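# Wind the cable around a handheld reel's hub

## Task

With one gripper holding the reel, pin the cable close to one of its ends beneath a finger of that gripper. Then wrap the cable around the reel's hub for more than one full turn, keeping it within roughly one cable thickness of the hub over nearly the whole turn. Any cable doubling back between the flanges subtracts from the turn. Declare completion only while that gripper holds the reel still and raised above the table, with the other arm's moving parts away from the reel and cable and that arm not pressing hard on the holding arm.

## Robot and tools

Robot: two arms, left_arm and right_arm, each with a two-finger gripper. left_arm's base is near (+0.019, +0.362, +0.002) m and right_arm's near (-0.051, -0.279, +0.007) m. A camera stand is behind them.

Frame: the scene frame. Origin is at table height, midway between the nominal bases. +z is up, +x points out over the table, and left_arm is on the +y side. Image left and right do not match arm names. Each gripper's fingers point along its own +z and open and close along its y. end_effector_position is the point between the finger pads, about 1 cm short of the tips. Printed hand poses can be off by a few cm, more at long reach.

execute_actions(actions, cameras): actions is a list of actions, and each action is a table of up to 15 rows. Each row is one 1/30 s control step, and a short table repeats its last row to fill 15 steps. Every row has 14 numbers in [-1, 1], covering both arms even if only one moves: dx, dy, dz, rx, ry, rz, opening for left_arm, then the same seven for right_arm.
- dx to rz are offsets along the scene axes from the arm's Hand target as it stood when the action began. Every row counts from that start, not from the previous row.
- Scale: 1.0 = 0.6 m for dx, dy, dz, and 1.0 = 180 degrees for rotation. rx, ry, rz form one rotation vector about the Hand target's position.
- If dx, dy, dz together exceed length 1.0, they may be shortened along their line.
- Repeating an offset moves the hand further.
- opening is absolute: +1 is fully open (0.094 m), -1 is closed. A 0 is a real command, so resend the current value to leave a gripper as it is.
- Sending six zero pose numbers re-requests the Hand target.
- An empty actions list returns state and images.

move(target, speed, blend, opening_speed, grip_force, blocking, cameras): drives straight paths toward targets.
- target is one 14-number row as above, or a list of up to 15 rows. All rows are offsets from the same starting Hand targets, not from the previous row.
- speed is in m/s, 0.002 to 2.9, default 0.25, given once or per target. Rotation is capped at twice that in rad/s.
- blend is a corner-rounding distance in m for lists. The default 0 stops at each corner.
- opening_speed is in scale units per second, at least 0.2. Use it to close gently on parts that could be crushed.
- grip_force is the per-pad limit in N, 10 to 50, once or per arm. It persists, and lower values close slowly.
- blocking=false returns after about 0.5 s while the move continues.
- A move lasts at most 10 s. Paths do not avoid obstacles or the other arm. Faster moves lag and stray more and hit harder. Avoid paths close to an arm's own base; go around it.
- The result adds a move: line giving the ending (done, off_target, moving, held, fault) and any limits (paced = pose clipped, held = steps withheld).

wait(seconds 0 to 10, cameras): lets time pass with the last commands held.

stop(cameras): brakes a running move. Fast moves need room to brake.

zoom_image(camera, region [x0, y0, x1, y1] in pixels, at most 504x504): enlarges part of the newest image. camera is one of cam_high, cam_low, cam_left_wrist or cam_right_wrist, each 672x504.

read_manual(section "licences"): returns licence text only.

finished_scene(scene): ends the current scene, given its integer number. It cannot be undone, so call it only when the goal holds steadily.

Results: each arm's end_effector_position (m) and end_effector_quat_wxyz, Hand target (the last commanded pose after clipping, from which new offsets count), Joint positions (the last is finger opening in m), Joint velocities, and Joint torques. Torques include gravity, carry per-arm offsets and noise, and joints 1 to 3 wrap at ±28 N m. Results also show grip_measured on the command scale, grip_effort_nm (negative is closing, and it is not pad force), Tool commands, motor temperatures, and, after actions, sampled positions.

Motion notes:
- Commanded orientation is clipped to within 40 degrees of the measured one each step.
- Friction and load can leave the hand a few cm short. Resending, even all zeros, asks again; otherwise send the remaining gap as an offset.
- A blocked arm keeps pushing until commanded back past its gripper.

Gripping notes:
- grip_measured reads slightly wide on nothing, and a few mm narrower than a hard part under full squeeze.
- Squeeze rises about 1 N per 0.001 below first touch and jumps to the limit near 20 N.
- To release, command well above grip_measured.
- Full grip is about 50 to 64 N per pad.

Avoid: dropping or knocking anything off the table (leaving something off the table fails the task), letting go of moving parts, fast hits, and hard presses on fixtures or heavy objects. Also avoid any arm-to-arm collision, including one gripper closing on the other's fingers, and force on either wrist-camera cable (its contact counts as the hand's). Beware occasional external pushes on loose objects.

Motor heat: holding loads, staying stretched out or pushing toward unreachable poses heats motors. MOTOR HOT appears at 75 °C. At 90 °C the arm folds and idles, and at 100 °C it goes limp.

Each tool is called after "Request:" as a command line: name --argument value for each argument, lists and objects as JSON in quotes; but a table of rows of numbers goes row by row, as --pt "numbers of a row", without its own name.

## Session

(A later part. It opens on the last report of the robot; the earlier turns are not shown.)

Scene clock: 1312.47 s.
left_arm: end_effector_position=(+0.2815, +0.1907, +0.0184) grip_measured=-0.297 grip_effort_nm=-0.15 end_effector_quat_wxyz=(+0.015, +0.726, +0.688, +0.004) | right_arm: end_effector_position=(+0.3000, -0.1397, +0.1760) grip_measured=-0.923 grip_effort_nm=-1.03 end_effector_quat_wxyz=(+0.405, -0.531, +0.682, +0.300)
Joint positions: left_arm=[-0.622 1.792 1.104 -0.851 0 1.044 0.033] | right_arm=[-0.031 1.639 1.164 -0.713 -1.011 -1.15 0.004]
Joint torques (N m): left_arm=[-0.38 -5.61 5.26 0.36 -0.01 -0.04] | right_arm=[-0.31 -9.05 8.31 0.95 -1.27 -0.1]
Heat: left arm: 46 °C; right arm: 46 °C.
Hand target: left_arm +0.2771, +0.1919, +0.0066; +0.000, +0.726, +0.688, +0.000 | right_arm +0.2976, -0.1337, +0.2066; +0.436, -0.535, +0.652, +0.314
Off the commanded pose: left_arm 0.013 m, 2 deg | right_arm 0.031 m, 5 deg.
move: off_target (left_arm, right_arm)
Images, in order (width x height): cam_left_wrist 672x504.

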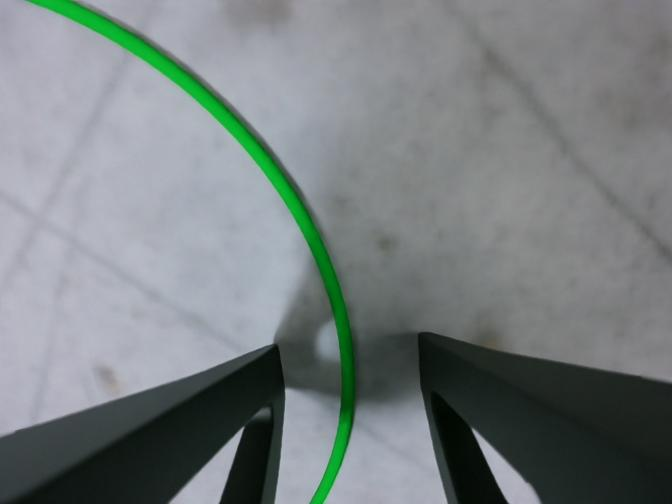

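Request:
move --target '[0,0,0.006,0,0,0,-1,0,0,0,0,0,0,-1]' --speed 0.06 --opening_speed 0.8 --cameras '["cam_left_wrist"]'

Scene clock: 1318.00 s.
left_arm: end_effector_position=(+0.2816, +0.1907, +0.0185) grip_measured=-0.986 grip_effort_nm=-0.73 end_effector_quat_wxyz=(+0.015, +0.726, +0.688, +0.004) | right_arm: end_effector_position=(+0.3000, -0.1397, +0.1760) grip_measured=-0.923 grip_effort_nm=-1.03 end_effector_quat_wxyz=(+0.405, -0.531, +0.682, +0.300)
Joint positions: left_arm=[-0.622 1.792 1.104 -0.851 -0.001 1.043 0.001] | right_arm=[-0.031 1.639 1.164 -0.713 -1.011 -1.15 0.004]
Joint torques (N m): left_arm=[-0.39 -6.15 5.93 0.24 -0.02 -0.06] | right_arm=[-0.2 -9.01 8.32 0.96 -1.26 -0.04]
Heat: left arm: 46 °C; right arm: 46 °C.
Hand target: left_arm +0.2771, +0.1920, +0.0102; +0.000, +0.726, +0.688, +0.000 | right_arm +0.2976, -0.1337, +0.2066; +0.436, -0.535, +0.652, +0.314
Off the commanded pose: left_arm 0.009 m, 2 deg | right_arm 0.031 m, 5 deg.
move: off_target (right_arm)
Images, in order (width x height): cam_left_wrist 672x504.

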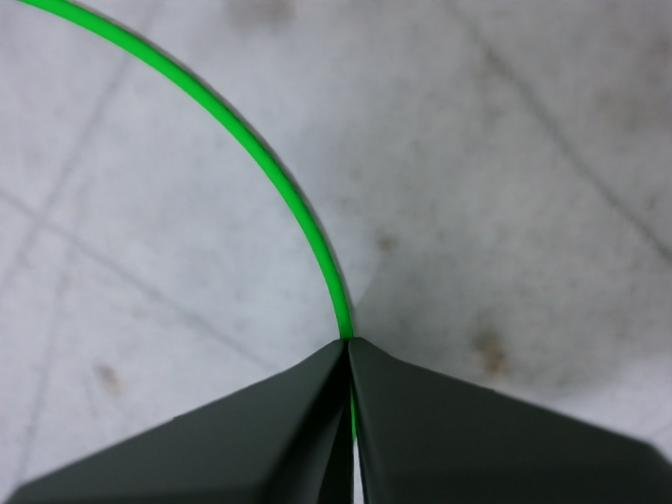

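Request:
move --pt "0 0 0.25 0 0 0 -1 -0.025 0.203 0.02 0 0 0 -1" --speed 0.12 --cameras '["all"]'

Scene clock: 1338.40 s.
left_arm: end_effector_position=(+0.2795, +0.1921, +0.1456) grip_measured=-0.987 grip_effort_nm=-0.72 end_effector_quat_wxyz=(-0.014, +0.726, +0.688, -0.003) | right_arm: end_effector_position=(+0.2867, -0.0164, +0.1954) grip_measured=-0.923 grip_effort_nm=-1.03 end_effector_quat_wxyz=(+0.407, -0.531, +0.678, +0.304)
Joint positions: left_arm=[-0.622 1.746 1.568 -1.42 -0.001 1.043 0.001] | right_arm=[0.364 1.572 1.1 -0.291 -0.794 -0.621 0.004]
Joint torques (N m): left_arm=[-0.36 -10.73 8.2 -0.04 0 -0.04] | right_arm=[0.17 -9.5 5.91 2.34 -0.69 0.12]
Heat: left arm: 45 °C; right arm: 46 °C.
Hand target: left_arm +0.2771, +0.1920, +0.1601; +0.000, +0.726, +0.688, +0.000 | right_arm +0.2825, -0.0119, +0.2186; +0.436, -0.535, +0.653, +0.314
Off the commanded pose: left_arm 0.015 m, 2 deg | right_arm 0.024 m, 5 deg.
move: off_target (left_arm, right_arm)

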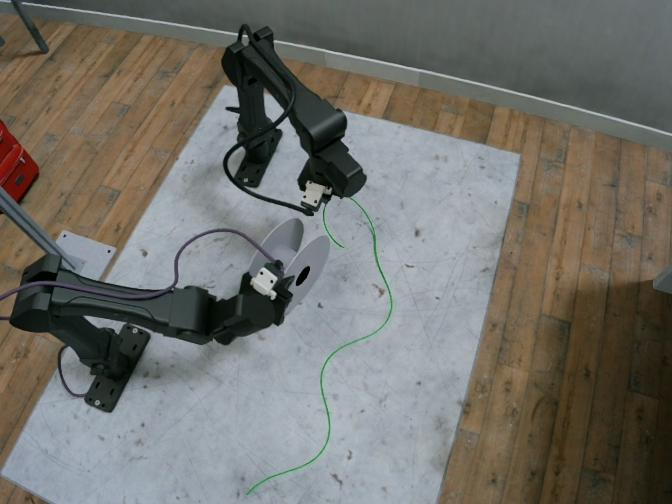

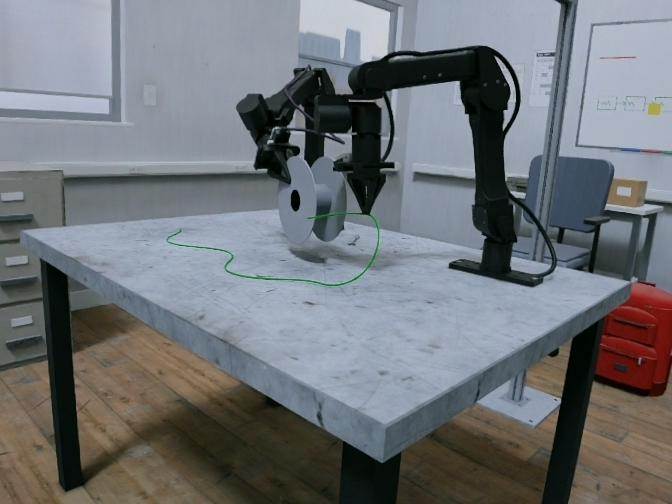

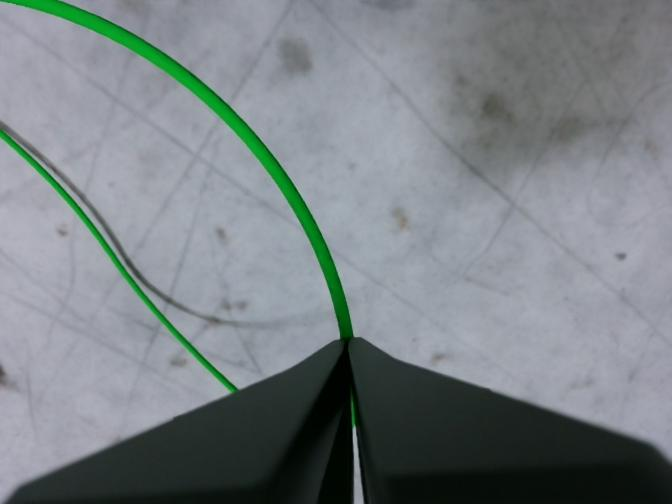

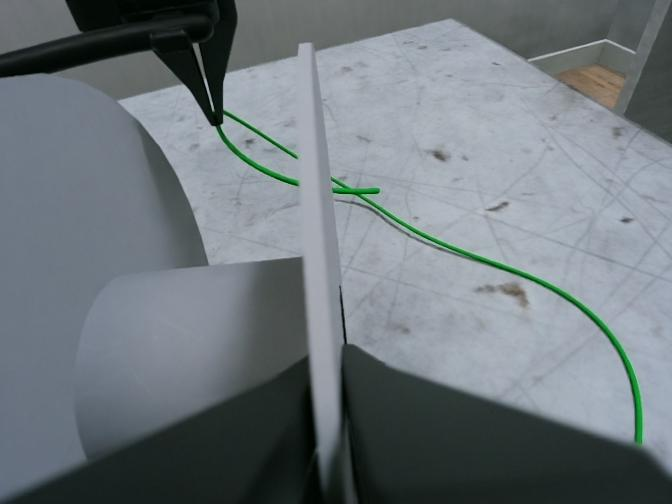

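Request:
move --pt "0 0 0.15 0 0 -0.3 -1 0 0 -0.08 0 0 0 -1" --speed 0.1 --cameras '["all"]'

Scene clock: 1366.70 s.
left_arm: end_effector_position=(+0.2838, +0.1892, +0.2343) grip_measured=-0.987 grip_effort_nm=-0.71 end_effector_quat_wxyz=(+0.069, +0.953, +0.289, +0.058) | right_arm: end_effector_position=(+0.2832, -0.0178, +0.1646) grip_measured=-0.923 grip_effort_nm=-1.03 end_effector_quat_wxyz=(+0.424, -0.534, +0.668, +0.298)
Joint positions: left_arm=[-0.622 1.639 1.792 -1.543 -0.001 1.972 0.001] | right_arm=[0.364 1.581 0.955 -0.094 -0.794 -0.62 0.004]
Joint torques (N m): left_arm=[-0.47 -9.76 8.28 0.31 -0.02 0.11] | right_arm=[0.24 -5.52 6.09 2.37 -0.66 0.14]
Motor temperatures (°C): left_arm=[32 43 46 43 32 33 31] | right_arm=[33 40 46 35 35 30 35]
Heat: left arm: 46 °C; right arm: 46 °C.
Hand target: left_arm +0.2771, +0.1920, +0.2502; +0.000, +0.959, +0.284, +0.000 | right_arm +0.2826, -0.0118, +0.1706; +0.436, -0.535, +0.652, +0.314
Off the commanded pose: left_arm 0.017 m, 10 deg | right_arm 0.008 m, 3 deg.
joint sent to its limit (left arm) — joint 4 (wrist pitch), lower limit. The joint targets are off in orientation, not in position.
move: off_target (left_arm, right_arm)

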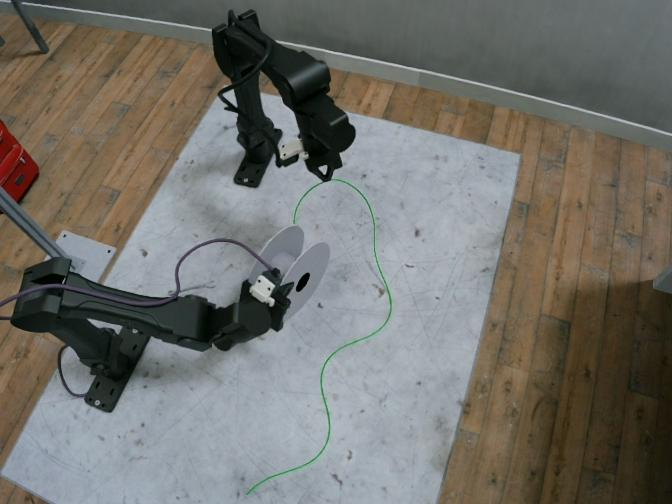

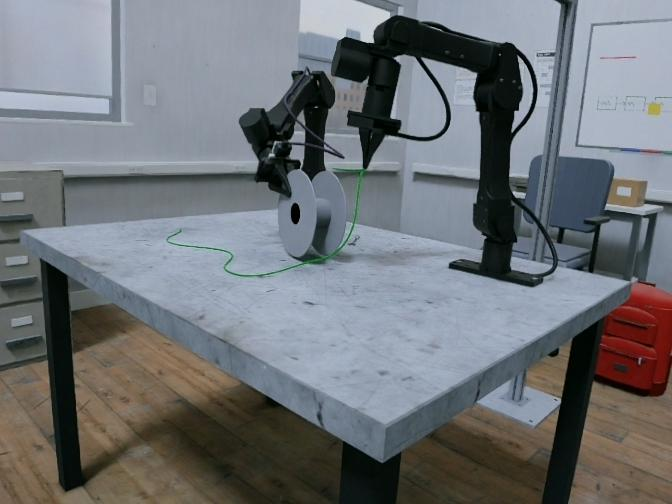

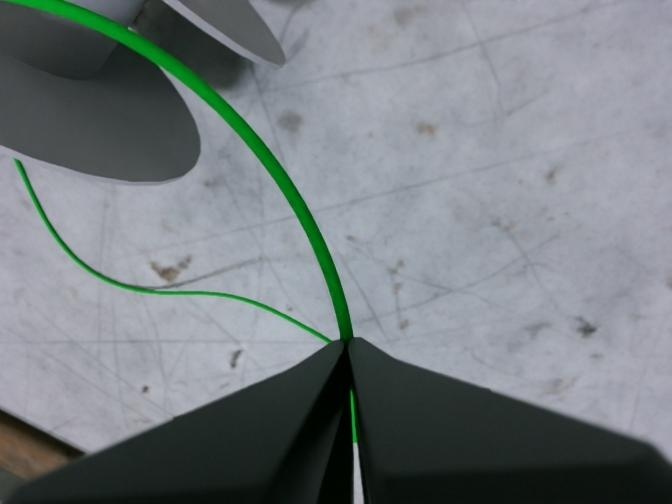

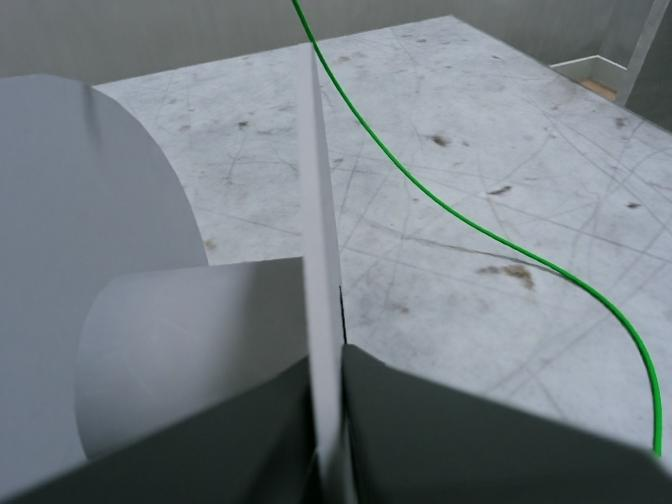

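Request:
move --target '[0,0,0,0,0,0,-1,0,0,-0.02,0,0,0,-1]' --speed 0.06 --cameras '["cam_left_wrist","cam_right_wrist"]'

Request:
zoom_image --camera "cam_left_wrist" --region '[0, 0, 340, 255]'

Scene clock: 1397.47 s.
left_arm: end_effector_position=(+0.2838, +0.1892, +0.2343) grip_measured=-0.987 grip_effort_nm=-0.71 end_effector_quat_wxyz=(+0.069, +0.953, +0.288, +0.058) | right_arm: end_effector_position=(+0.2836, -0.0166, +0.1576) grip_measured=-0.923 grip_effort_nm=-1.03 end_effector_quat_wxyz=(+0.428, -0.532, +0.665, +0.302)
Joint positions: left_arm=[-0.622 1.639 1.792 -1.543 -0.001 1.973 0.001] | right_arm=[0.364 1.596 0.927 -0.037 -0.802 -0.611 0.004]
Joint torques (N m): left_arm=[-0.42 -9.85 8.24 0.32 0.01 0.09] | right_arm=[0.18 -5.16 5.59 2.38 -0.62 0.06]
Heat: left arm: 47 °C; right arm: 46 °C.
Hand target: left_arm +0.2771, +0.1920, +0.2502; +0.000, +0.959, +0.284, +0.000 | right_arm +0.2826, -0.0119, +0.1586; +0.436, -0.535, +0.652, +0.314
Off the commanded pose: left_arm 0.017 m, 10 deg | right_arm 0.005 m, 2 deg.
joint sent to its limit (left arm) — joint 4 (wrist pitch), lower limit. The joint targets are off in orientation, not in position.
move: off_target (left_arm)
Images, in order (width x height): cam_left_wrist 672x504, cam_right_wrist 672x504.

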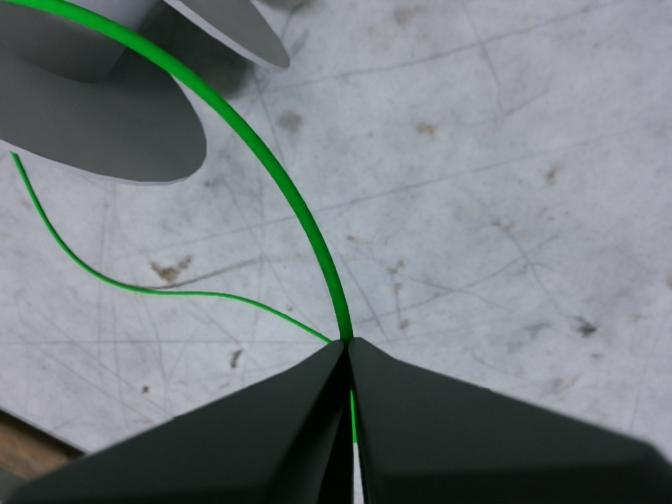

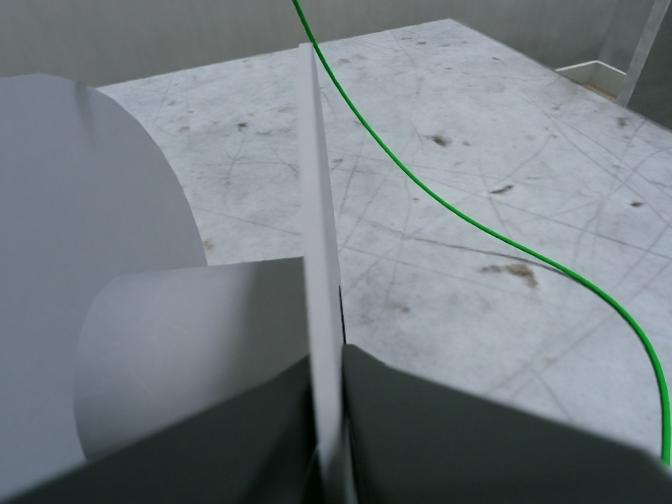

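Scaled by 1.482.

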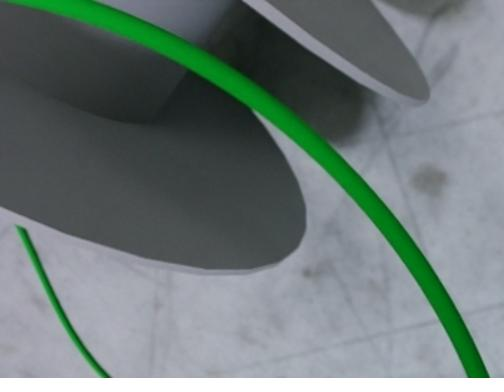

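Request:
move --target '[0.067,-0.0258,-0.0837,0,0,0,-1,0,0,0,0,0,0,-1]' --speed 0.12 --cameras '["all"]'

Scene clock: 1452.63 s.
left_arm: end_effector_position=(+0.3166, +0.1751, +0.2013) grip_measured=-0.987 grip_effort_nm=-0.71 end_effector_quat_wxyz=(+0.033, +0.957, +0.285, +0.029) | right_arm: end_effector_position=(+0.2836, -0.0165, +0.1576) grip_measured=-0.923 grip_effort_nm=-1.03 end_effector_quat_wxyz=(+0.429, -0.532, +0.665, +0.302)
Joint positions: left_arm=[-0.605 1.832 1.895 -1.545 -0.001 1.999 0.001] | right_arm=[0.364 1.596 0.927 -0.037 -0.802 -0.61 0.004]
Joint torques (N m): left_arm=[0.47 -7.17 8.35 0.17 -0.02 0.1] | right_arm=[0.12 -5.31 5.7 2.4 -0.6 0.04]
Motor temperatures (°C): left_arm=[32 47 47 40 32 33 31] | right_arm=[33 37 45 40 34 30 35]
Heat: left arm: 47 °C; right arm: 45 °C.
Hand target: left_arm +0.3173, +0.1765, +0.2000; +0.000, +0.959, +0.284, +0.000 | right_arm +0.2826, -0.0119, +0.1586; +0.436, -0.535, +0.653, +0.314
Off the commanded pose: left_arm 0.002 m, 5 deg | right_arm 0.005 m, 2 deg.
joint sent to its limit (left arm) — joint 4 (wrist pitch), lower limit. The joint targets are off in orientation, not in position.
move: off_target (left_arm)

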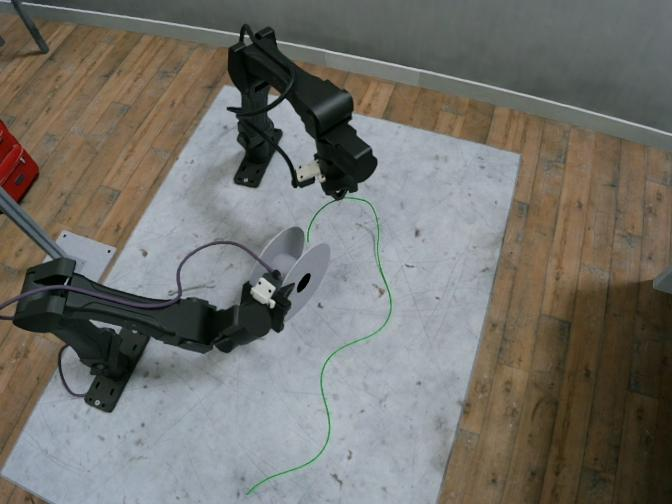

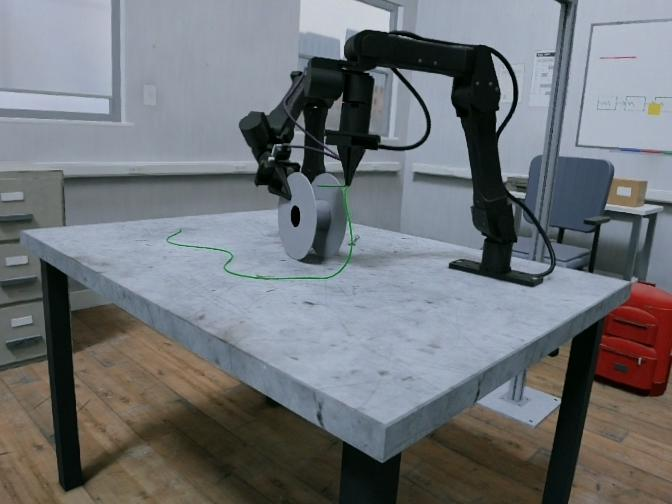

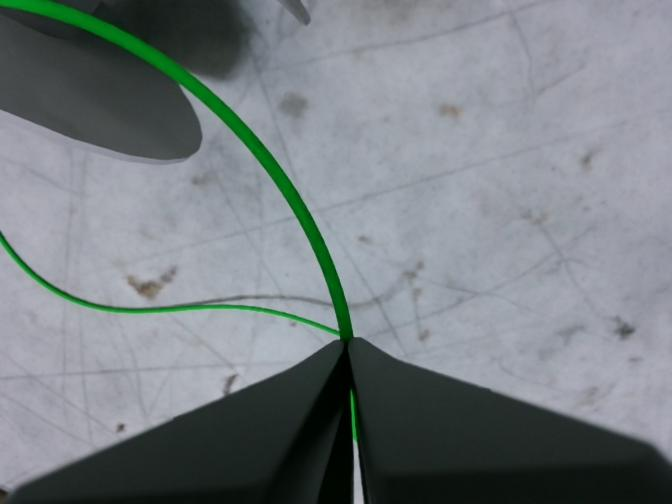

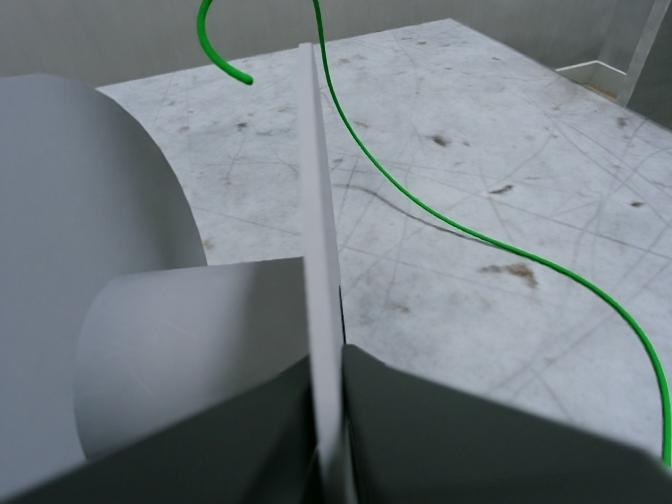

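Request:
move --target '[-0.0325,-0.0948,-0.0333,0,0,0,-1,0,0,0,0,0,0,-1]' --speed 0.12 --cameras '["cam_right_wrist","cam_left_wrist","cam_low"]'

Scene clock: 1493.90 s.
left_arm: end_effector_position=(+0.2981, +0.1201, +0.1833) grip_measured=-0.987 grip_effort_nm=-0.71 end_effector_quat_wxyz=(+0.019, +0.959, +0.281, +0.015) | right_arm: end_effector_position=(+0.2836, -0.0165, +0.1576) grip_measured=-0.923 grip_effort_nm=-1.03 end_effector_quat_wxyz=(+0.429, -0.532, +0.665, +0.302)
Joint positions: left_arm=[-0.761 1.932 1.956 -1.546 -0.005 1.853 0.001] | right_arm=[0.364 1.596 0.927 -0.037 -0.802 -0.61 0.004]
Joint torques (N m): left_arm=[0.1 -7.79 8.29 0.08 0.03 -0.04] | right_arm=[0.29 -5.37 5.81 2.39 -0.61 0.07]
Motor temperatures (°C): left_arm=[32 42 47 39 32 33 31] | right_arm=[33 37 45 41 34 30 35]
Heat: left arm: 47 °C; right arm: 45 °C.
Hand target: left_arm +0.2979, +0.1197, +0.1800; +0.000, +0.959, +0.284, +0.000 | right_arm +0.2826, -0.0119, +0.1586; +0.436, -0.535, +0.653, +0.314
Off the commanded pose: left_arm 0.003 m, 3 deg | right_arm 0.005 m, 2 deg.
joint sent to its limit (left arm) — joint 4 (wrist pitch), lower limit. The joint targets still meet the commanded pose.
move: off_target (left_arm)
Images, in order (width x height): cam_low 672x504, cam_left_wrist 672x504, cam_right_wrist 672x504.

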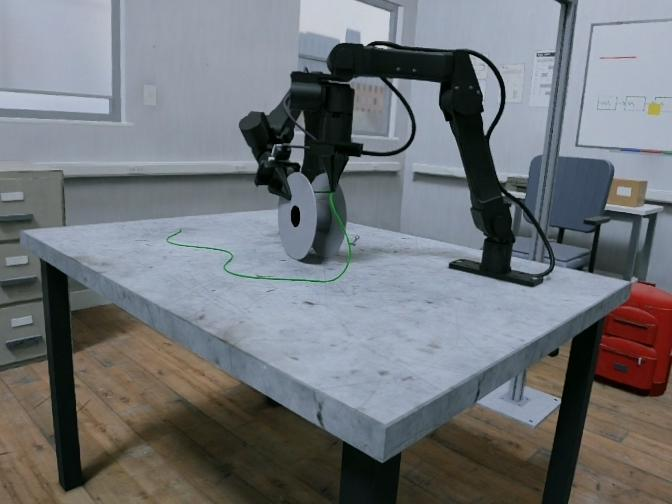

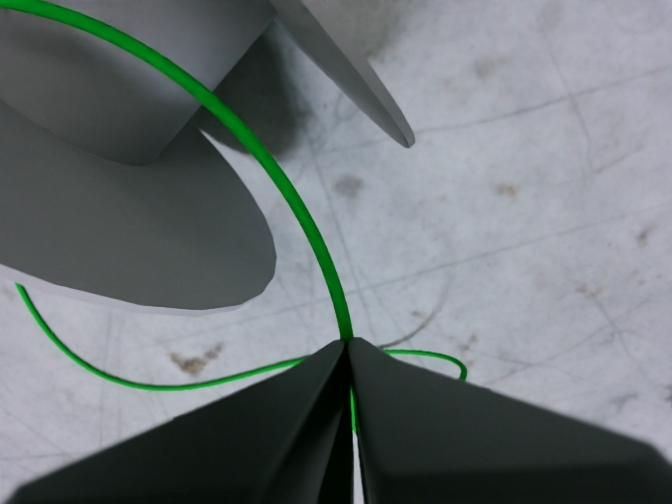

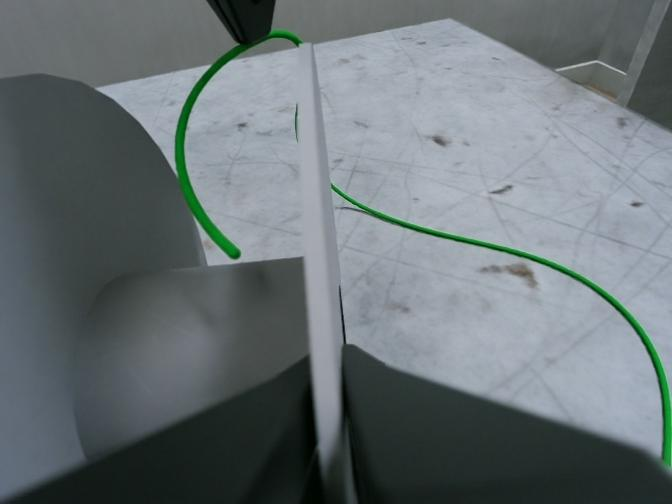

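Request:
move --target '[0,0,0,0,0,0.0278,-1,-0.0408,0.0118,0,0,0,0,0.36]' --speed 0.05 --cameras '["cam_right_wrist"]'

Scene clock: 1534.73 s.
left_arm: end_effector_position=(+0.2981, +0.1201, +0.1833) grip_measured=-0.987 grip_effort_nm=-0.71 end_effector_quat_wxyz=(+0.020, +0.946, +0.323, +0.015) | right_arm: end_effector_position=(+0.2630, -0.0066, +0.1467) grip_measured=+0.357 grip_effort_nm=0.15 end_effector_quat_wxyz=(+0.423, -0.533, +0.664, +0.311)
Joint positions: left_arm=[-0.761 1.932 1.956 -1.546 -0.005 1.765 0.001] | right_arm=[0.412 1.567 0.844 0.036 -0.782 -0.565 0.064]
Joint torques (N m): left_arm=[0.14 -7.71 8.32 0.09 0.04 -0.03] | right_arm=[0.43 -8.61 5.23 2.12 -0.41 0.01]
Heat: left arm: 47 °C; right arm: 45 °C.
Hand target: left_arm +0.2979, +0.1197, +0.1800; +0.000, +0.946, +0.325, +0.000 | right_arm +0.2581, -0.0049, +0.1585; +0.436, -0.535, +0.653, +0.314
Off the commanded pose: left_arm 0.003 m, 3 deg | right_arm 0.013 m, 2 deg.
joint sent to its limit (left arm) — joint 4 (wrist pitch), lower limit. The joint targets still meet the commanded pose.
move: off_target (left_arm, right_arm)
Images, in order (width x height): cam_right_wrist 672x504.

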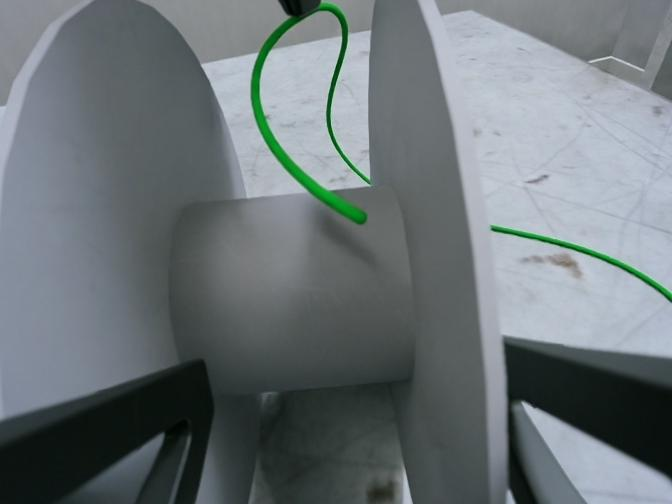

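Request:
move --target '[-0.0147,-0.0513,-0.0117,0,0,0,-1,0.0152,0.0305,0.015,0,0,0,0.36]' --speed 0.06 --cameras '["cam_right_wrist"]'

Scene clock: 1565.27 s.
left_arm: end_effector_position=(+0.2898, +0.0905, +0.1780) grip_measured=-0.987 grip_effort_nm=-0.71 end_effector_quat_wxyz=(+0.022, +0.946, +0.324, +0.013) | right_arm: end_effector_position=(+0.2618, +0.0067, +0.1544) grip_measured=+0.357 grip_effort_nm=0.15 end_effector_quat_wxyz=(+0.423, -0.533, +0.664, +0.310)
Joint positions: left_arm=[-0.833 1.989 2.016 -1.547 -0.005 1.69 0.001] | right_arm=[0.454 1.567 0.871 0.036 -0.749 -0.529 0.064]
Joint torques (N m): left_arm=[-0.2 -8.03 8.28 0.08 0.03 -0.03] | right_arm=[0.5 -5.53 9.05 2.08 -0.41 0.14]
Heat: left arm: 47 °C; right arm: 43 °C.
Hand target: left_arm +0.2890, +0.0889, +0.1730; +0.000, +0.946, +0.325, +0.000 | right_arm +0.2673, +0.0134, +0.1675; +0.436, -0.535, +0.653, +0.314
Off the commanded pose: left_arm 0.005 m, 3 deg | right_arm 0.016 m, 2 deg.
joint sent to its limit (left arm) — joint 4 (wrist pitch), lower limit. The joint targets still meet the commanded pose.
move: off_target (left_arm, right_arm)
Images, in order (width x height): cam_right_wrist 672x504.

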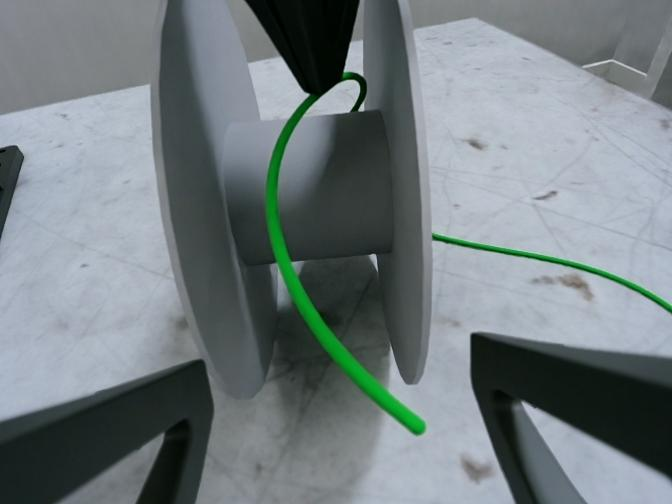

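Request:
wait --seconds 0.1 --cameras '["all"]'

Scene clock: 1579.10 s.
left_arm: end_effector_position=(+0.2898, +0.0905, +0.1780) grip_measured=-0.987 grip_effort_nm=-0.72 end_effector_quat_wxyz=(+0.022, +0.946, +0.325, +0.013) | right_arm: end_effector_position=(+0.2618, +0.0067, +0.1543) grip_measured=+0.357 grip_effort_nm=0.15 end_effector_quat_wxyz=(+0.423, -0.533, +0.664, +0.310)
Joint positions: left_arm=[-0.833 1.989 2.016 -1.547 -0.005 1.689 0.001] | right_arm=[0.454 1.567 0.871 0.036 -0.748 -0.529 0.064]
Joint torques (N m): left_arm=[-0.23 -8.02 8.32 0.09 0.02 -0.06] | right_arm=[0.66 -5.59 8.88 2.1 -0.39 0.05]
Heat: left arm: 48 °C; right arm: 46 °C.
Hand target: left_arm +0.2890, +0.0889, +0.1730; +0.000, +0.946, +0.325, +0.000 | right_arm +0.2672, +0.0135, +0.1675; +0.436, -0.535, +0.653, +0.314
Tool commands: left_gripper/opening=-1.0 right_gripper/opening=+0.36
Off the commanded pose: left_arm 0.005 m, 3 deg | right_arm 0.016 m, 2 deg.
wait: 0.10 s; at rest from the start

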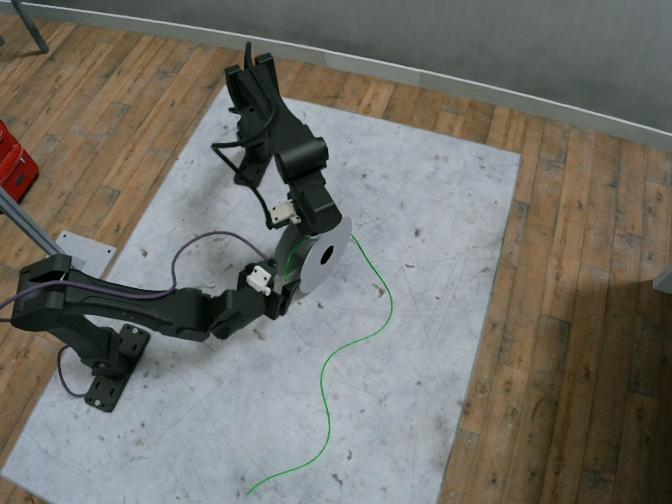

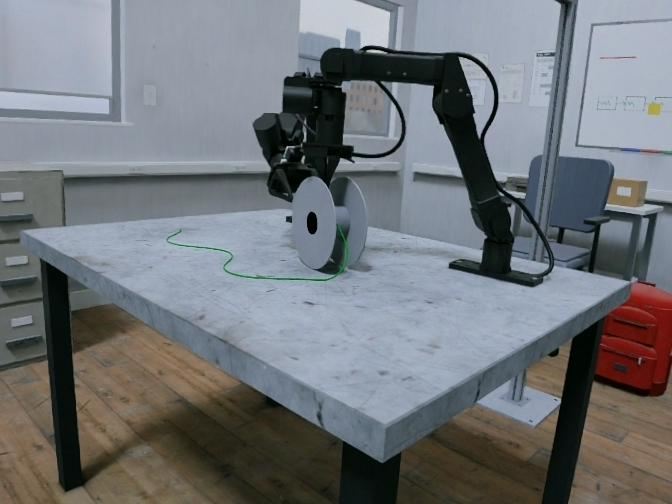

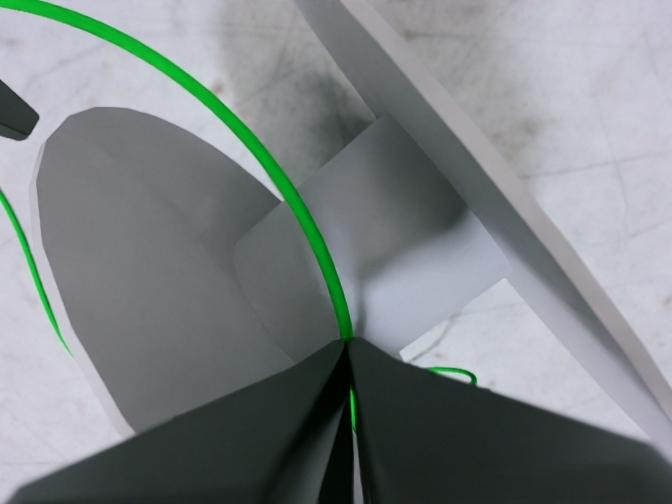

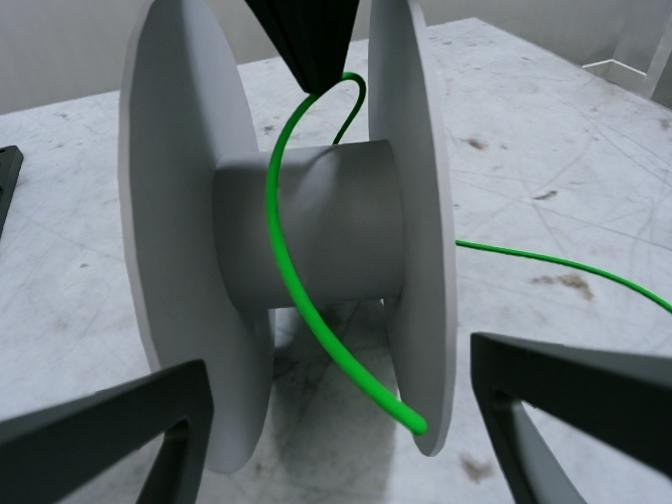

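Request:
wait --seconds 0.1 --cameras '["cam_right_wrist"]'

Scene clock: 1584.27 s.
left_arm: end_effector_position=(+0.2898, +0.0905, +0.1780) grip_measured=-0.987 grip_effort_nm=-0.71 end_effector_quat_wxyz=(+0.022, +0.946, +0.325, +0.013) | right_arm: end_effector_position=(+0.2618, +0.0067, +0.1543) grip_measured=+0.357 grip_effort_nm=0.15 end_effector_quat_wxyz=(+0.423, -0.533, +0.664, +0.310)
Joint positions: left_arm=[-0.833 1.989 2.016 -1.547 -0.005 1.689 0.001] | right_arm=[0.454 1.567 0.871 0.036 -0.748 -0.529 0.064]
Joint torques (N m): left_arm=[-0.18 -8.02 8.35 0.09 0.02 -0.03] | right_arm=[0.54 -5.6 8.92 2.07 -0.35 0.08]
Heat: left arm: 49 °C; right arm: 47 °C.
Hand target: left_arm +0.2890, +0.0889, +0.1730; +0.000, +0.946, +0.325, +0.000 | right_arm +0.2672, +0.0135, +0.1675; +0.436, -0.535, +0.653, +0.314
Tool commands: left_gripper/opening=-1.0 right_gripper/opening=+0.36
Off the commanded pose: left_arm 0.005 m, 3 deg | right_arm 0.016 m, 2 deg.
wait: 0.10 s; at rest from the start
Images, in order (width x height): cam_right_wrist 672x504.

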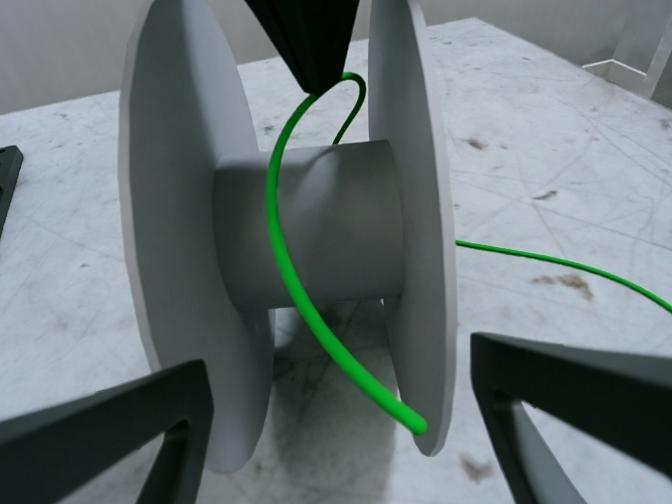

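Request:
move --target '[0.031,0.0985,0,0,0,0,-1,0.0335,0.1065,0.0033,0,0,-0.0111,0.36]' --speed 0.06 --cameras '["cam_right_wrist","cam_left_wrist"]'

Scene clock: 1616.90 s.
left_arm: end_effector_position=(+0.3123, +0.1446, +0.1605) grip_measured=-0.987 grip_effort_nm=-0.71 end_effector_quat_wxyz=(-0.012, +0.944, +0.329, -0.005) | right_arm: end_effector_position=(+0.2801, +0.0686, +0.1586) grip_measured=+0.357 grip_effort_nm=0.15 end_effector_quat_wxyz=(+0.428, -0.524, +0.672, +0.302)
Joint positions: left_arm=[-0.684 1.975 1.924 -1.547 -0.005 1.829 0.001] | right_arm=[0.605 1.714 1.031 0.105 -0.598 -0.4 0.064]
Joint torques (N m): left_arm=[0.17 -13.91 5.6 0.09 0.03 0.11] | right_arm=[0.64 -6.12 9.24 2.31 -0.29 0.07]
Heat: left arm: 50 °C; right arm: 48 °C.
Hand target: left_arm +0.3076, +0.1480, +0.1729; +0.000, +0.946, +0.325, +0.000 | right_arm +0.2873, +0.0774, +0.1697; +0.441, -0.523, +0.662, +0.306
Off the commanded pose: left_arm 0.014 m, 2 deg | right_arm 0.016 m, 2 deg.
move: off_target (left_arm, right_arm)
Images, in order (width x height): cam_left_wrist 672x504, cam_right_wrist 672x504.

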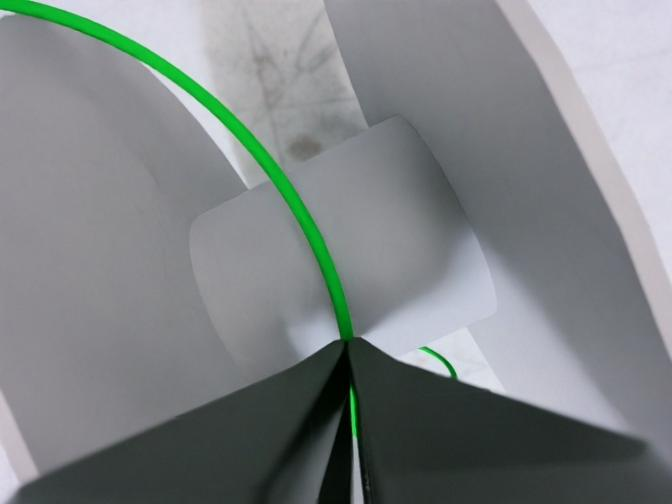

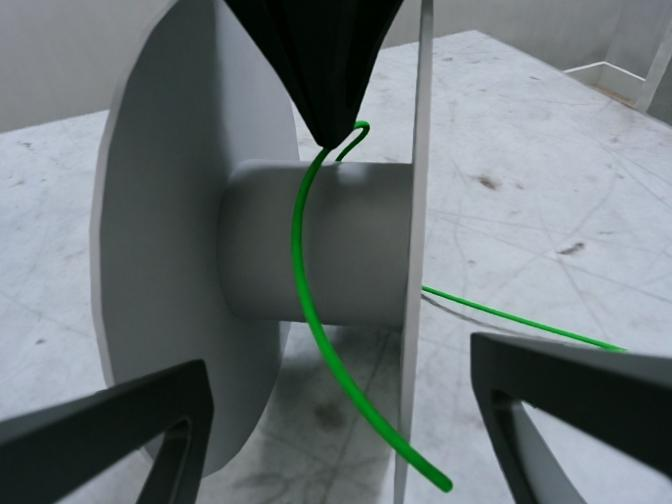

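Request:
move --target '[0,0,0.022,0,0,-0.0556,-1,0,0,0,0,0,0,0.36]' --speed 0.1 --cameras '["cam_right_wrist"]'

Scene clock: 1696.90 s.
left_arm: end_effector_position=(+0.3116, +0.1451, +0.1671) grip_measured=-0.987 grip_effort_nm=-0.71 end_effector_quat_wxyz=(-0.004, +0.969, +0.245, +0.000) | right_arm: end_effector_position=(+0.2802, +0.0686, +0.1586) grip_measured=+0.357 grip_effort_nm=0.15 end_effector_quat_wxyz=(+0.428, -0.524, +0.672, +0.302)
Joint positions: left_arm=[-0.684 1.956 1.924 -1.547 -0.005 2.003 0.001] | right_arm=[0.605 1.714 1.031 0.105 -0.597 -0.399 0.064]
Joint torques (N m): left_arm=[0.27 -13.75 7.62 -0.04 0.03 0.1] | right_arm=[0.36 -6 9.2 2.36 -0.3 0.11]
Motor temperatures (°C): left_arm=[32 59 47 34 32 33 32] | right_arm=[33 37 45 43 32 30 33]
Heat: left arm: 59 °C; right arm: 45 °C.
Hand target: left_arm +0.3076, +0.1480, +0.1862; +0.000, +0.970, +0.242, +0.000 | right_arm +0.2873, +0.0774, +0.1697; +0.441, -0.523, +0.662, +0.306
Off the commanded pose: left_arm 0.020 m, 1 deg | right_arm 0.016 m, 2 deg.
joint sent to its limit (left arm) — joint 4 (wrist pitch), lower limit. The joint targets still meet the commanded pose.
move: off_target (left_arm, right_arm)
Images, in order (width x height): cam_right_wrist 672x504.

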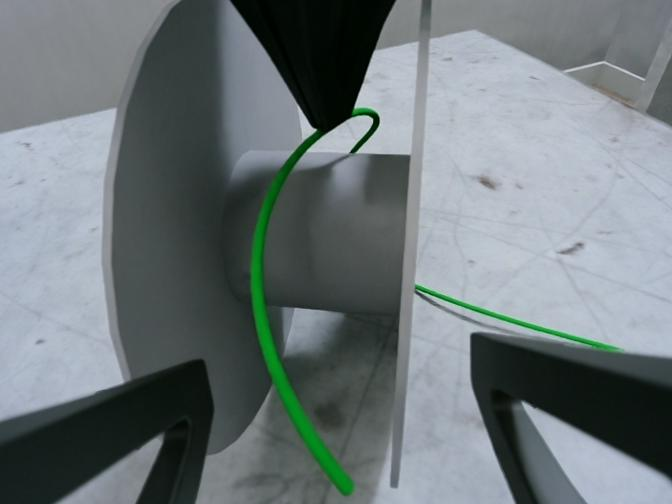

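Request:
move --target '[0.042,0.0944,0.0067,0,0,0,-1,0.042,0.0944,0.005,0,0,-0.0278,0.36]' --speed 0.06 --cameras '["cam_right_wrist","cam_left_wrist"]'

Scene clock: 1710.17 s.
left_arm: end_effector_position=(+0.3422, +0.1977, +0.1787) grip_measured=-0.987 grip_effort_nm=-0.71 end_effector_quat_wxyz=(-0.002, +0.960, +0.278, +0.020) | right_arm: end_effector_position=(+0.3062, +0.1248, +0.1632) grip_measured=+0.357 grip_effort_nm=0.15 end_effector_quat_wxyz=(+0.443, -0.496, +0.692, +0.282)
Joint positions: left_arm=[-0.529 1.922 1.924 -1.547 -0.031 2.09 0.001] | right_arm=[0.716 1.871 1.23 0.124 -0.429 -0.288 0.064]
Joint torques (N m): left_arm=[0.25 -13.5 5.44 0.04 -0.07 0.11] | right_arm=[0.39 -7.31 9.74 2.4 -0.14 0.1]
Motor temperatures (°C): left_arm=[32 54 48 34 32 33 32] | right_arm=[33 37 46 43 32 30 33]
Heat: left arm: 54 °C; right arm: 46 °C.
Hand target: left_arm +0.3329, +0.2047, +0.1902; +0.000, +0.970, +0.242, +0.000 | right_arm +0.3124, +0.1341, +0.1726; +0.454, -0.494, +0.684, +0.287
Off the commanded pose: left_arm 0.016 m, 5 deg | right_arm 0.015 m, 2 deg.
joint sent to its limit (left arm) — joint 4 (wrist pitch), lower limit; joint 6 (wrist roll), upper limit. The joint targets are off in orientation, not in position.
move: off_target (left_arm, right_arm)
Images, in order (width x height): cam_left_wrist 672x504, cam_right_wrist 672x504.

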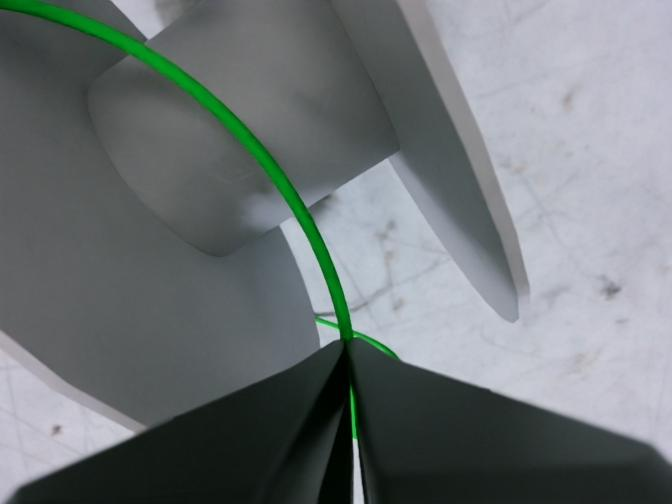

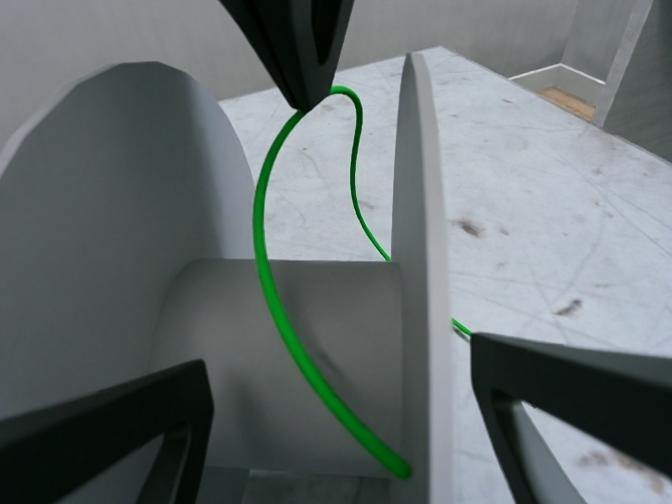

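Request:
move --target '[0,0,0,0,0,0,-1,0.0305,-0.0135,0,0,0,0,-1]' --speed 0.04 --opening_speed 0.7 --cameras '["all"]'

Scene clock: 1756.63 s.
left_arm: end_effector_position=(+0.3422, +0.1979, +0.1787) grip_measured=-0.987 grip_effort_nm=-0.71 end_effector_quat_wxyz=(-0.002, +0.960, +0.278, +0.020) | right_arm: end_effector_position=(+0.3237, +0.1220, +0.1678) grip_measured=-0.865 grip_effort_nm=-1.02 end_effector_quat_wxyz=(+0.450, -0.491, +0.689, +0.286)
Joint positions: left_arm=[-0.529 1.922 1.924 -1.547 -0.032 2.09 0.001] | right_arm=[0.681 1.904 1.277 0.124 -0.461 -0.292 0.006]
Joint torques (N m): left_arm=[0.27 -13.52 5.35 0.04 -0.05 0.11] | right_arm=[-0.54 -7.56 9.5 2.13 -0.25 -0.11]
Motor temperatures (°C): left_arm=[32 50 47 34 32 33 32] | right_arm=[33 37 51 44 32 30 33]
Heat: left arm: 50 °C; right arm: 51 °C.
Hand target: left_arm +0.3329, +0.2046, +0.1902; +0.000, +0.970, +0.242, +0.000 | right_arm +0.3308, +0.1259, +0.1725; +0.454, -0.494, +0.684, +0.286
Off the commanded pose: left_arm 0.016 m, 5 deg | right_arm 0.009 m, 1 deg.
joint sent to its limit (left arm) — joint 4 (wrist pitch), lower limit; joint 6 (wrist roll), upper limit. The joint targets are off in orientation, not in position.
move: off_target (left_arm)

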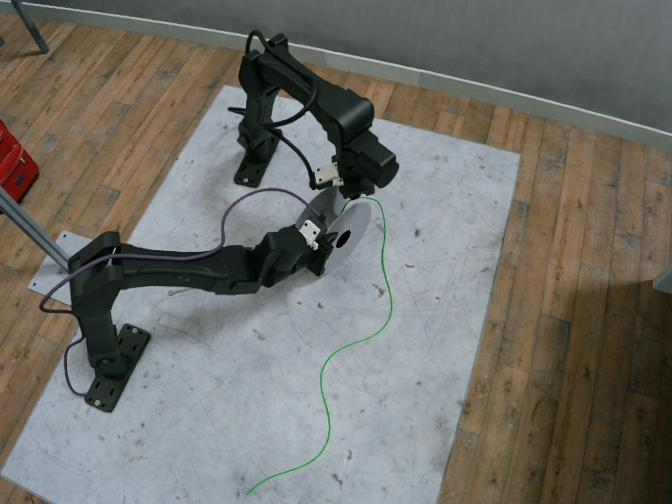

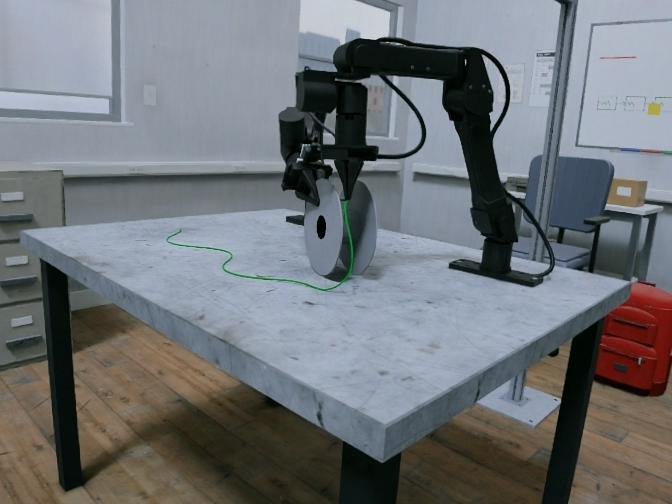

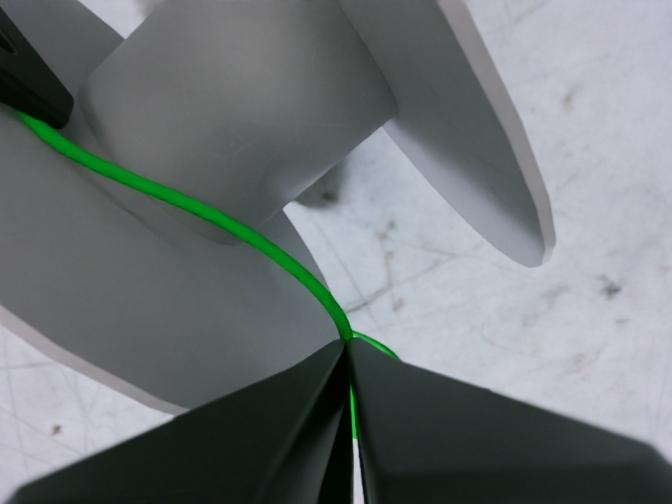

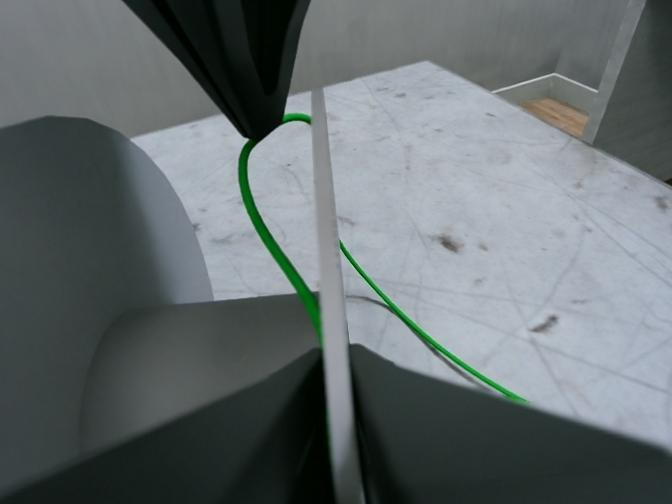

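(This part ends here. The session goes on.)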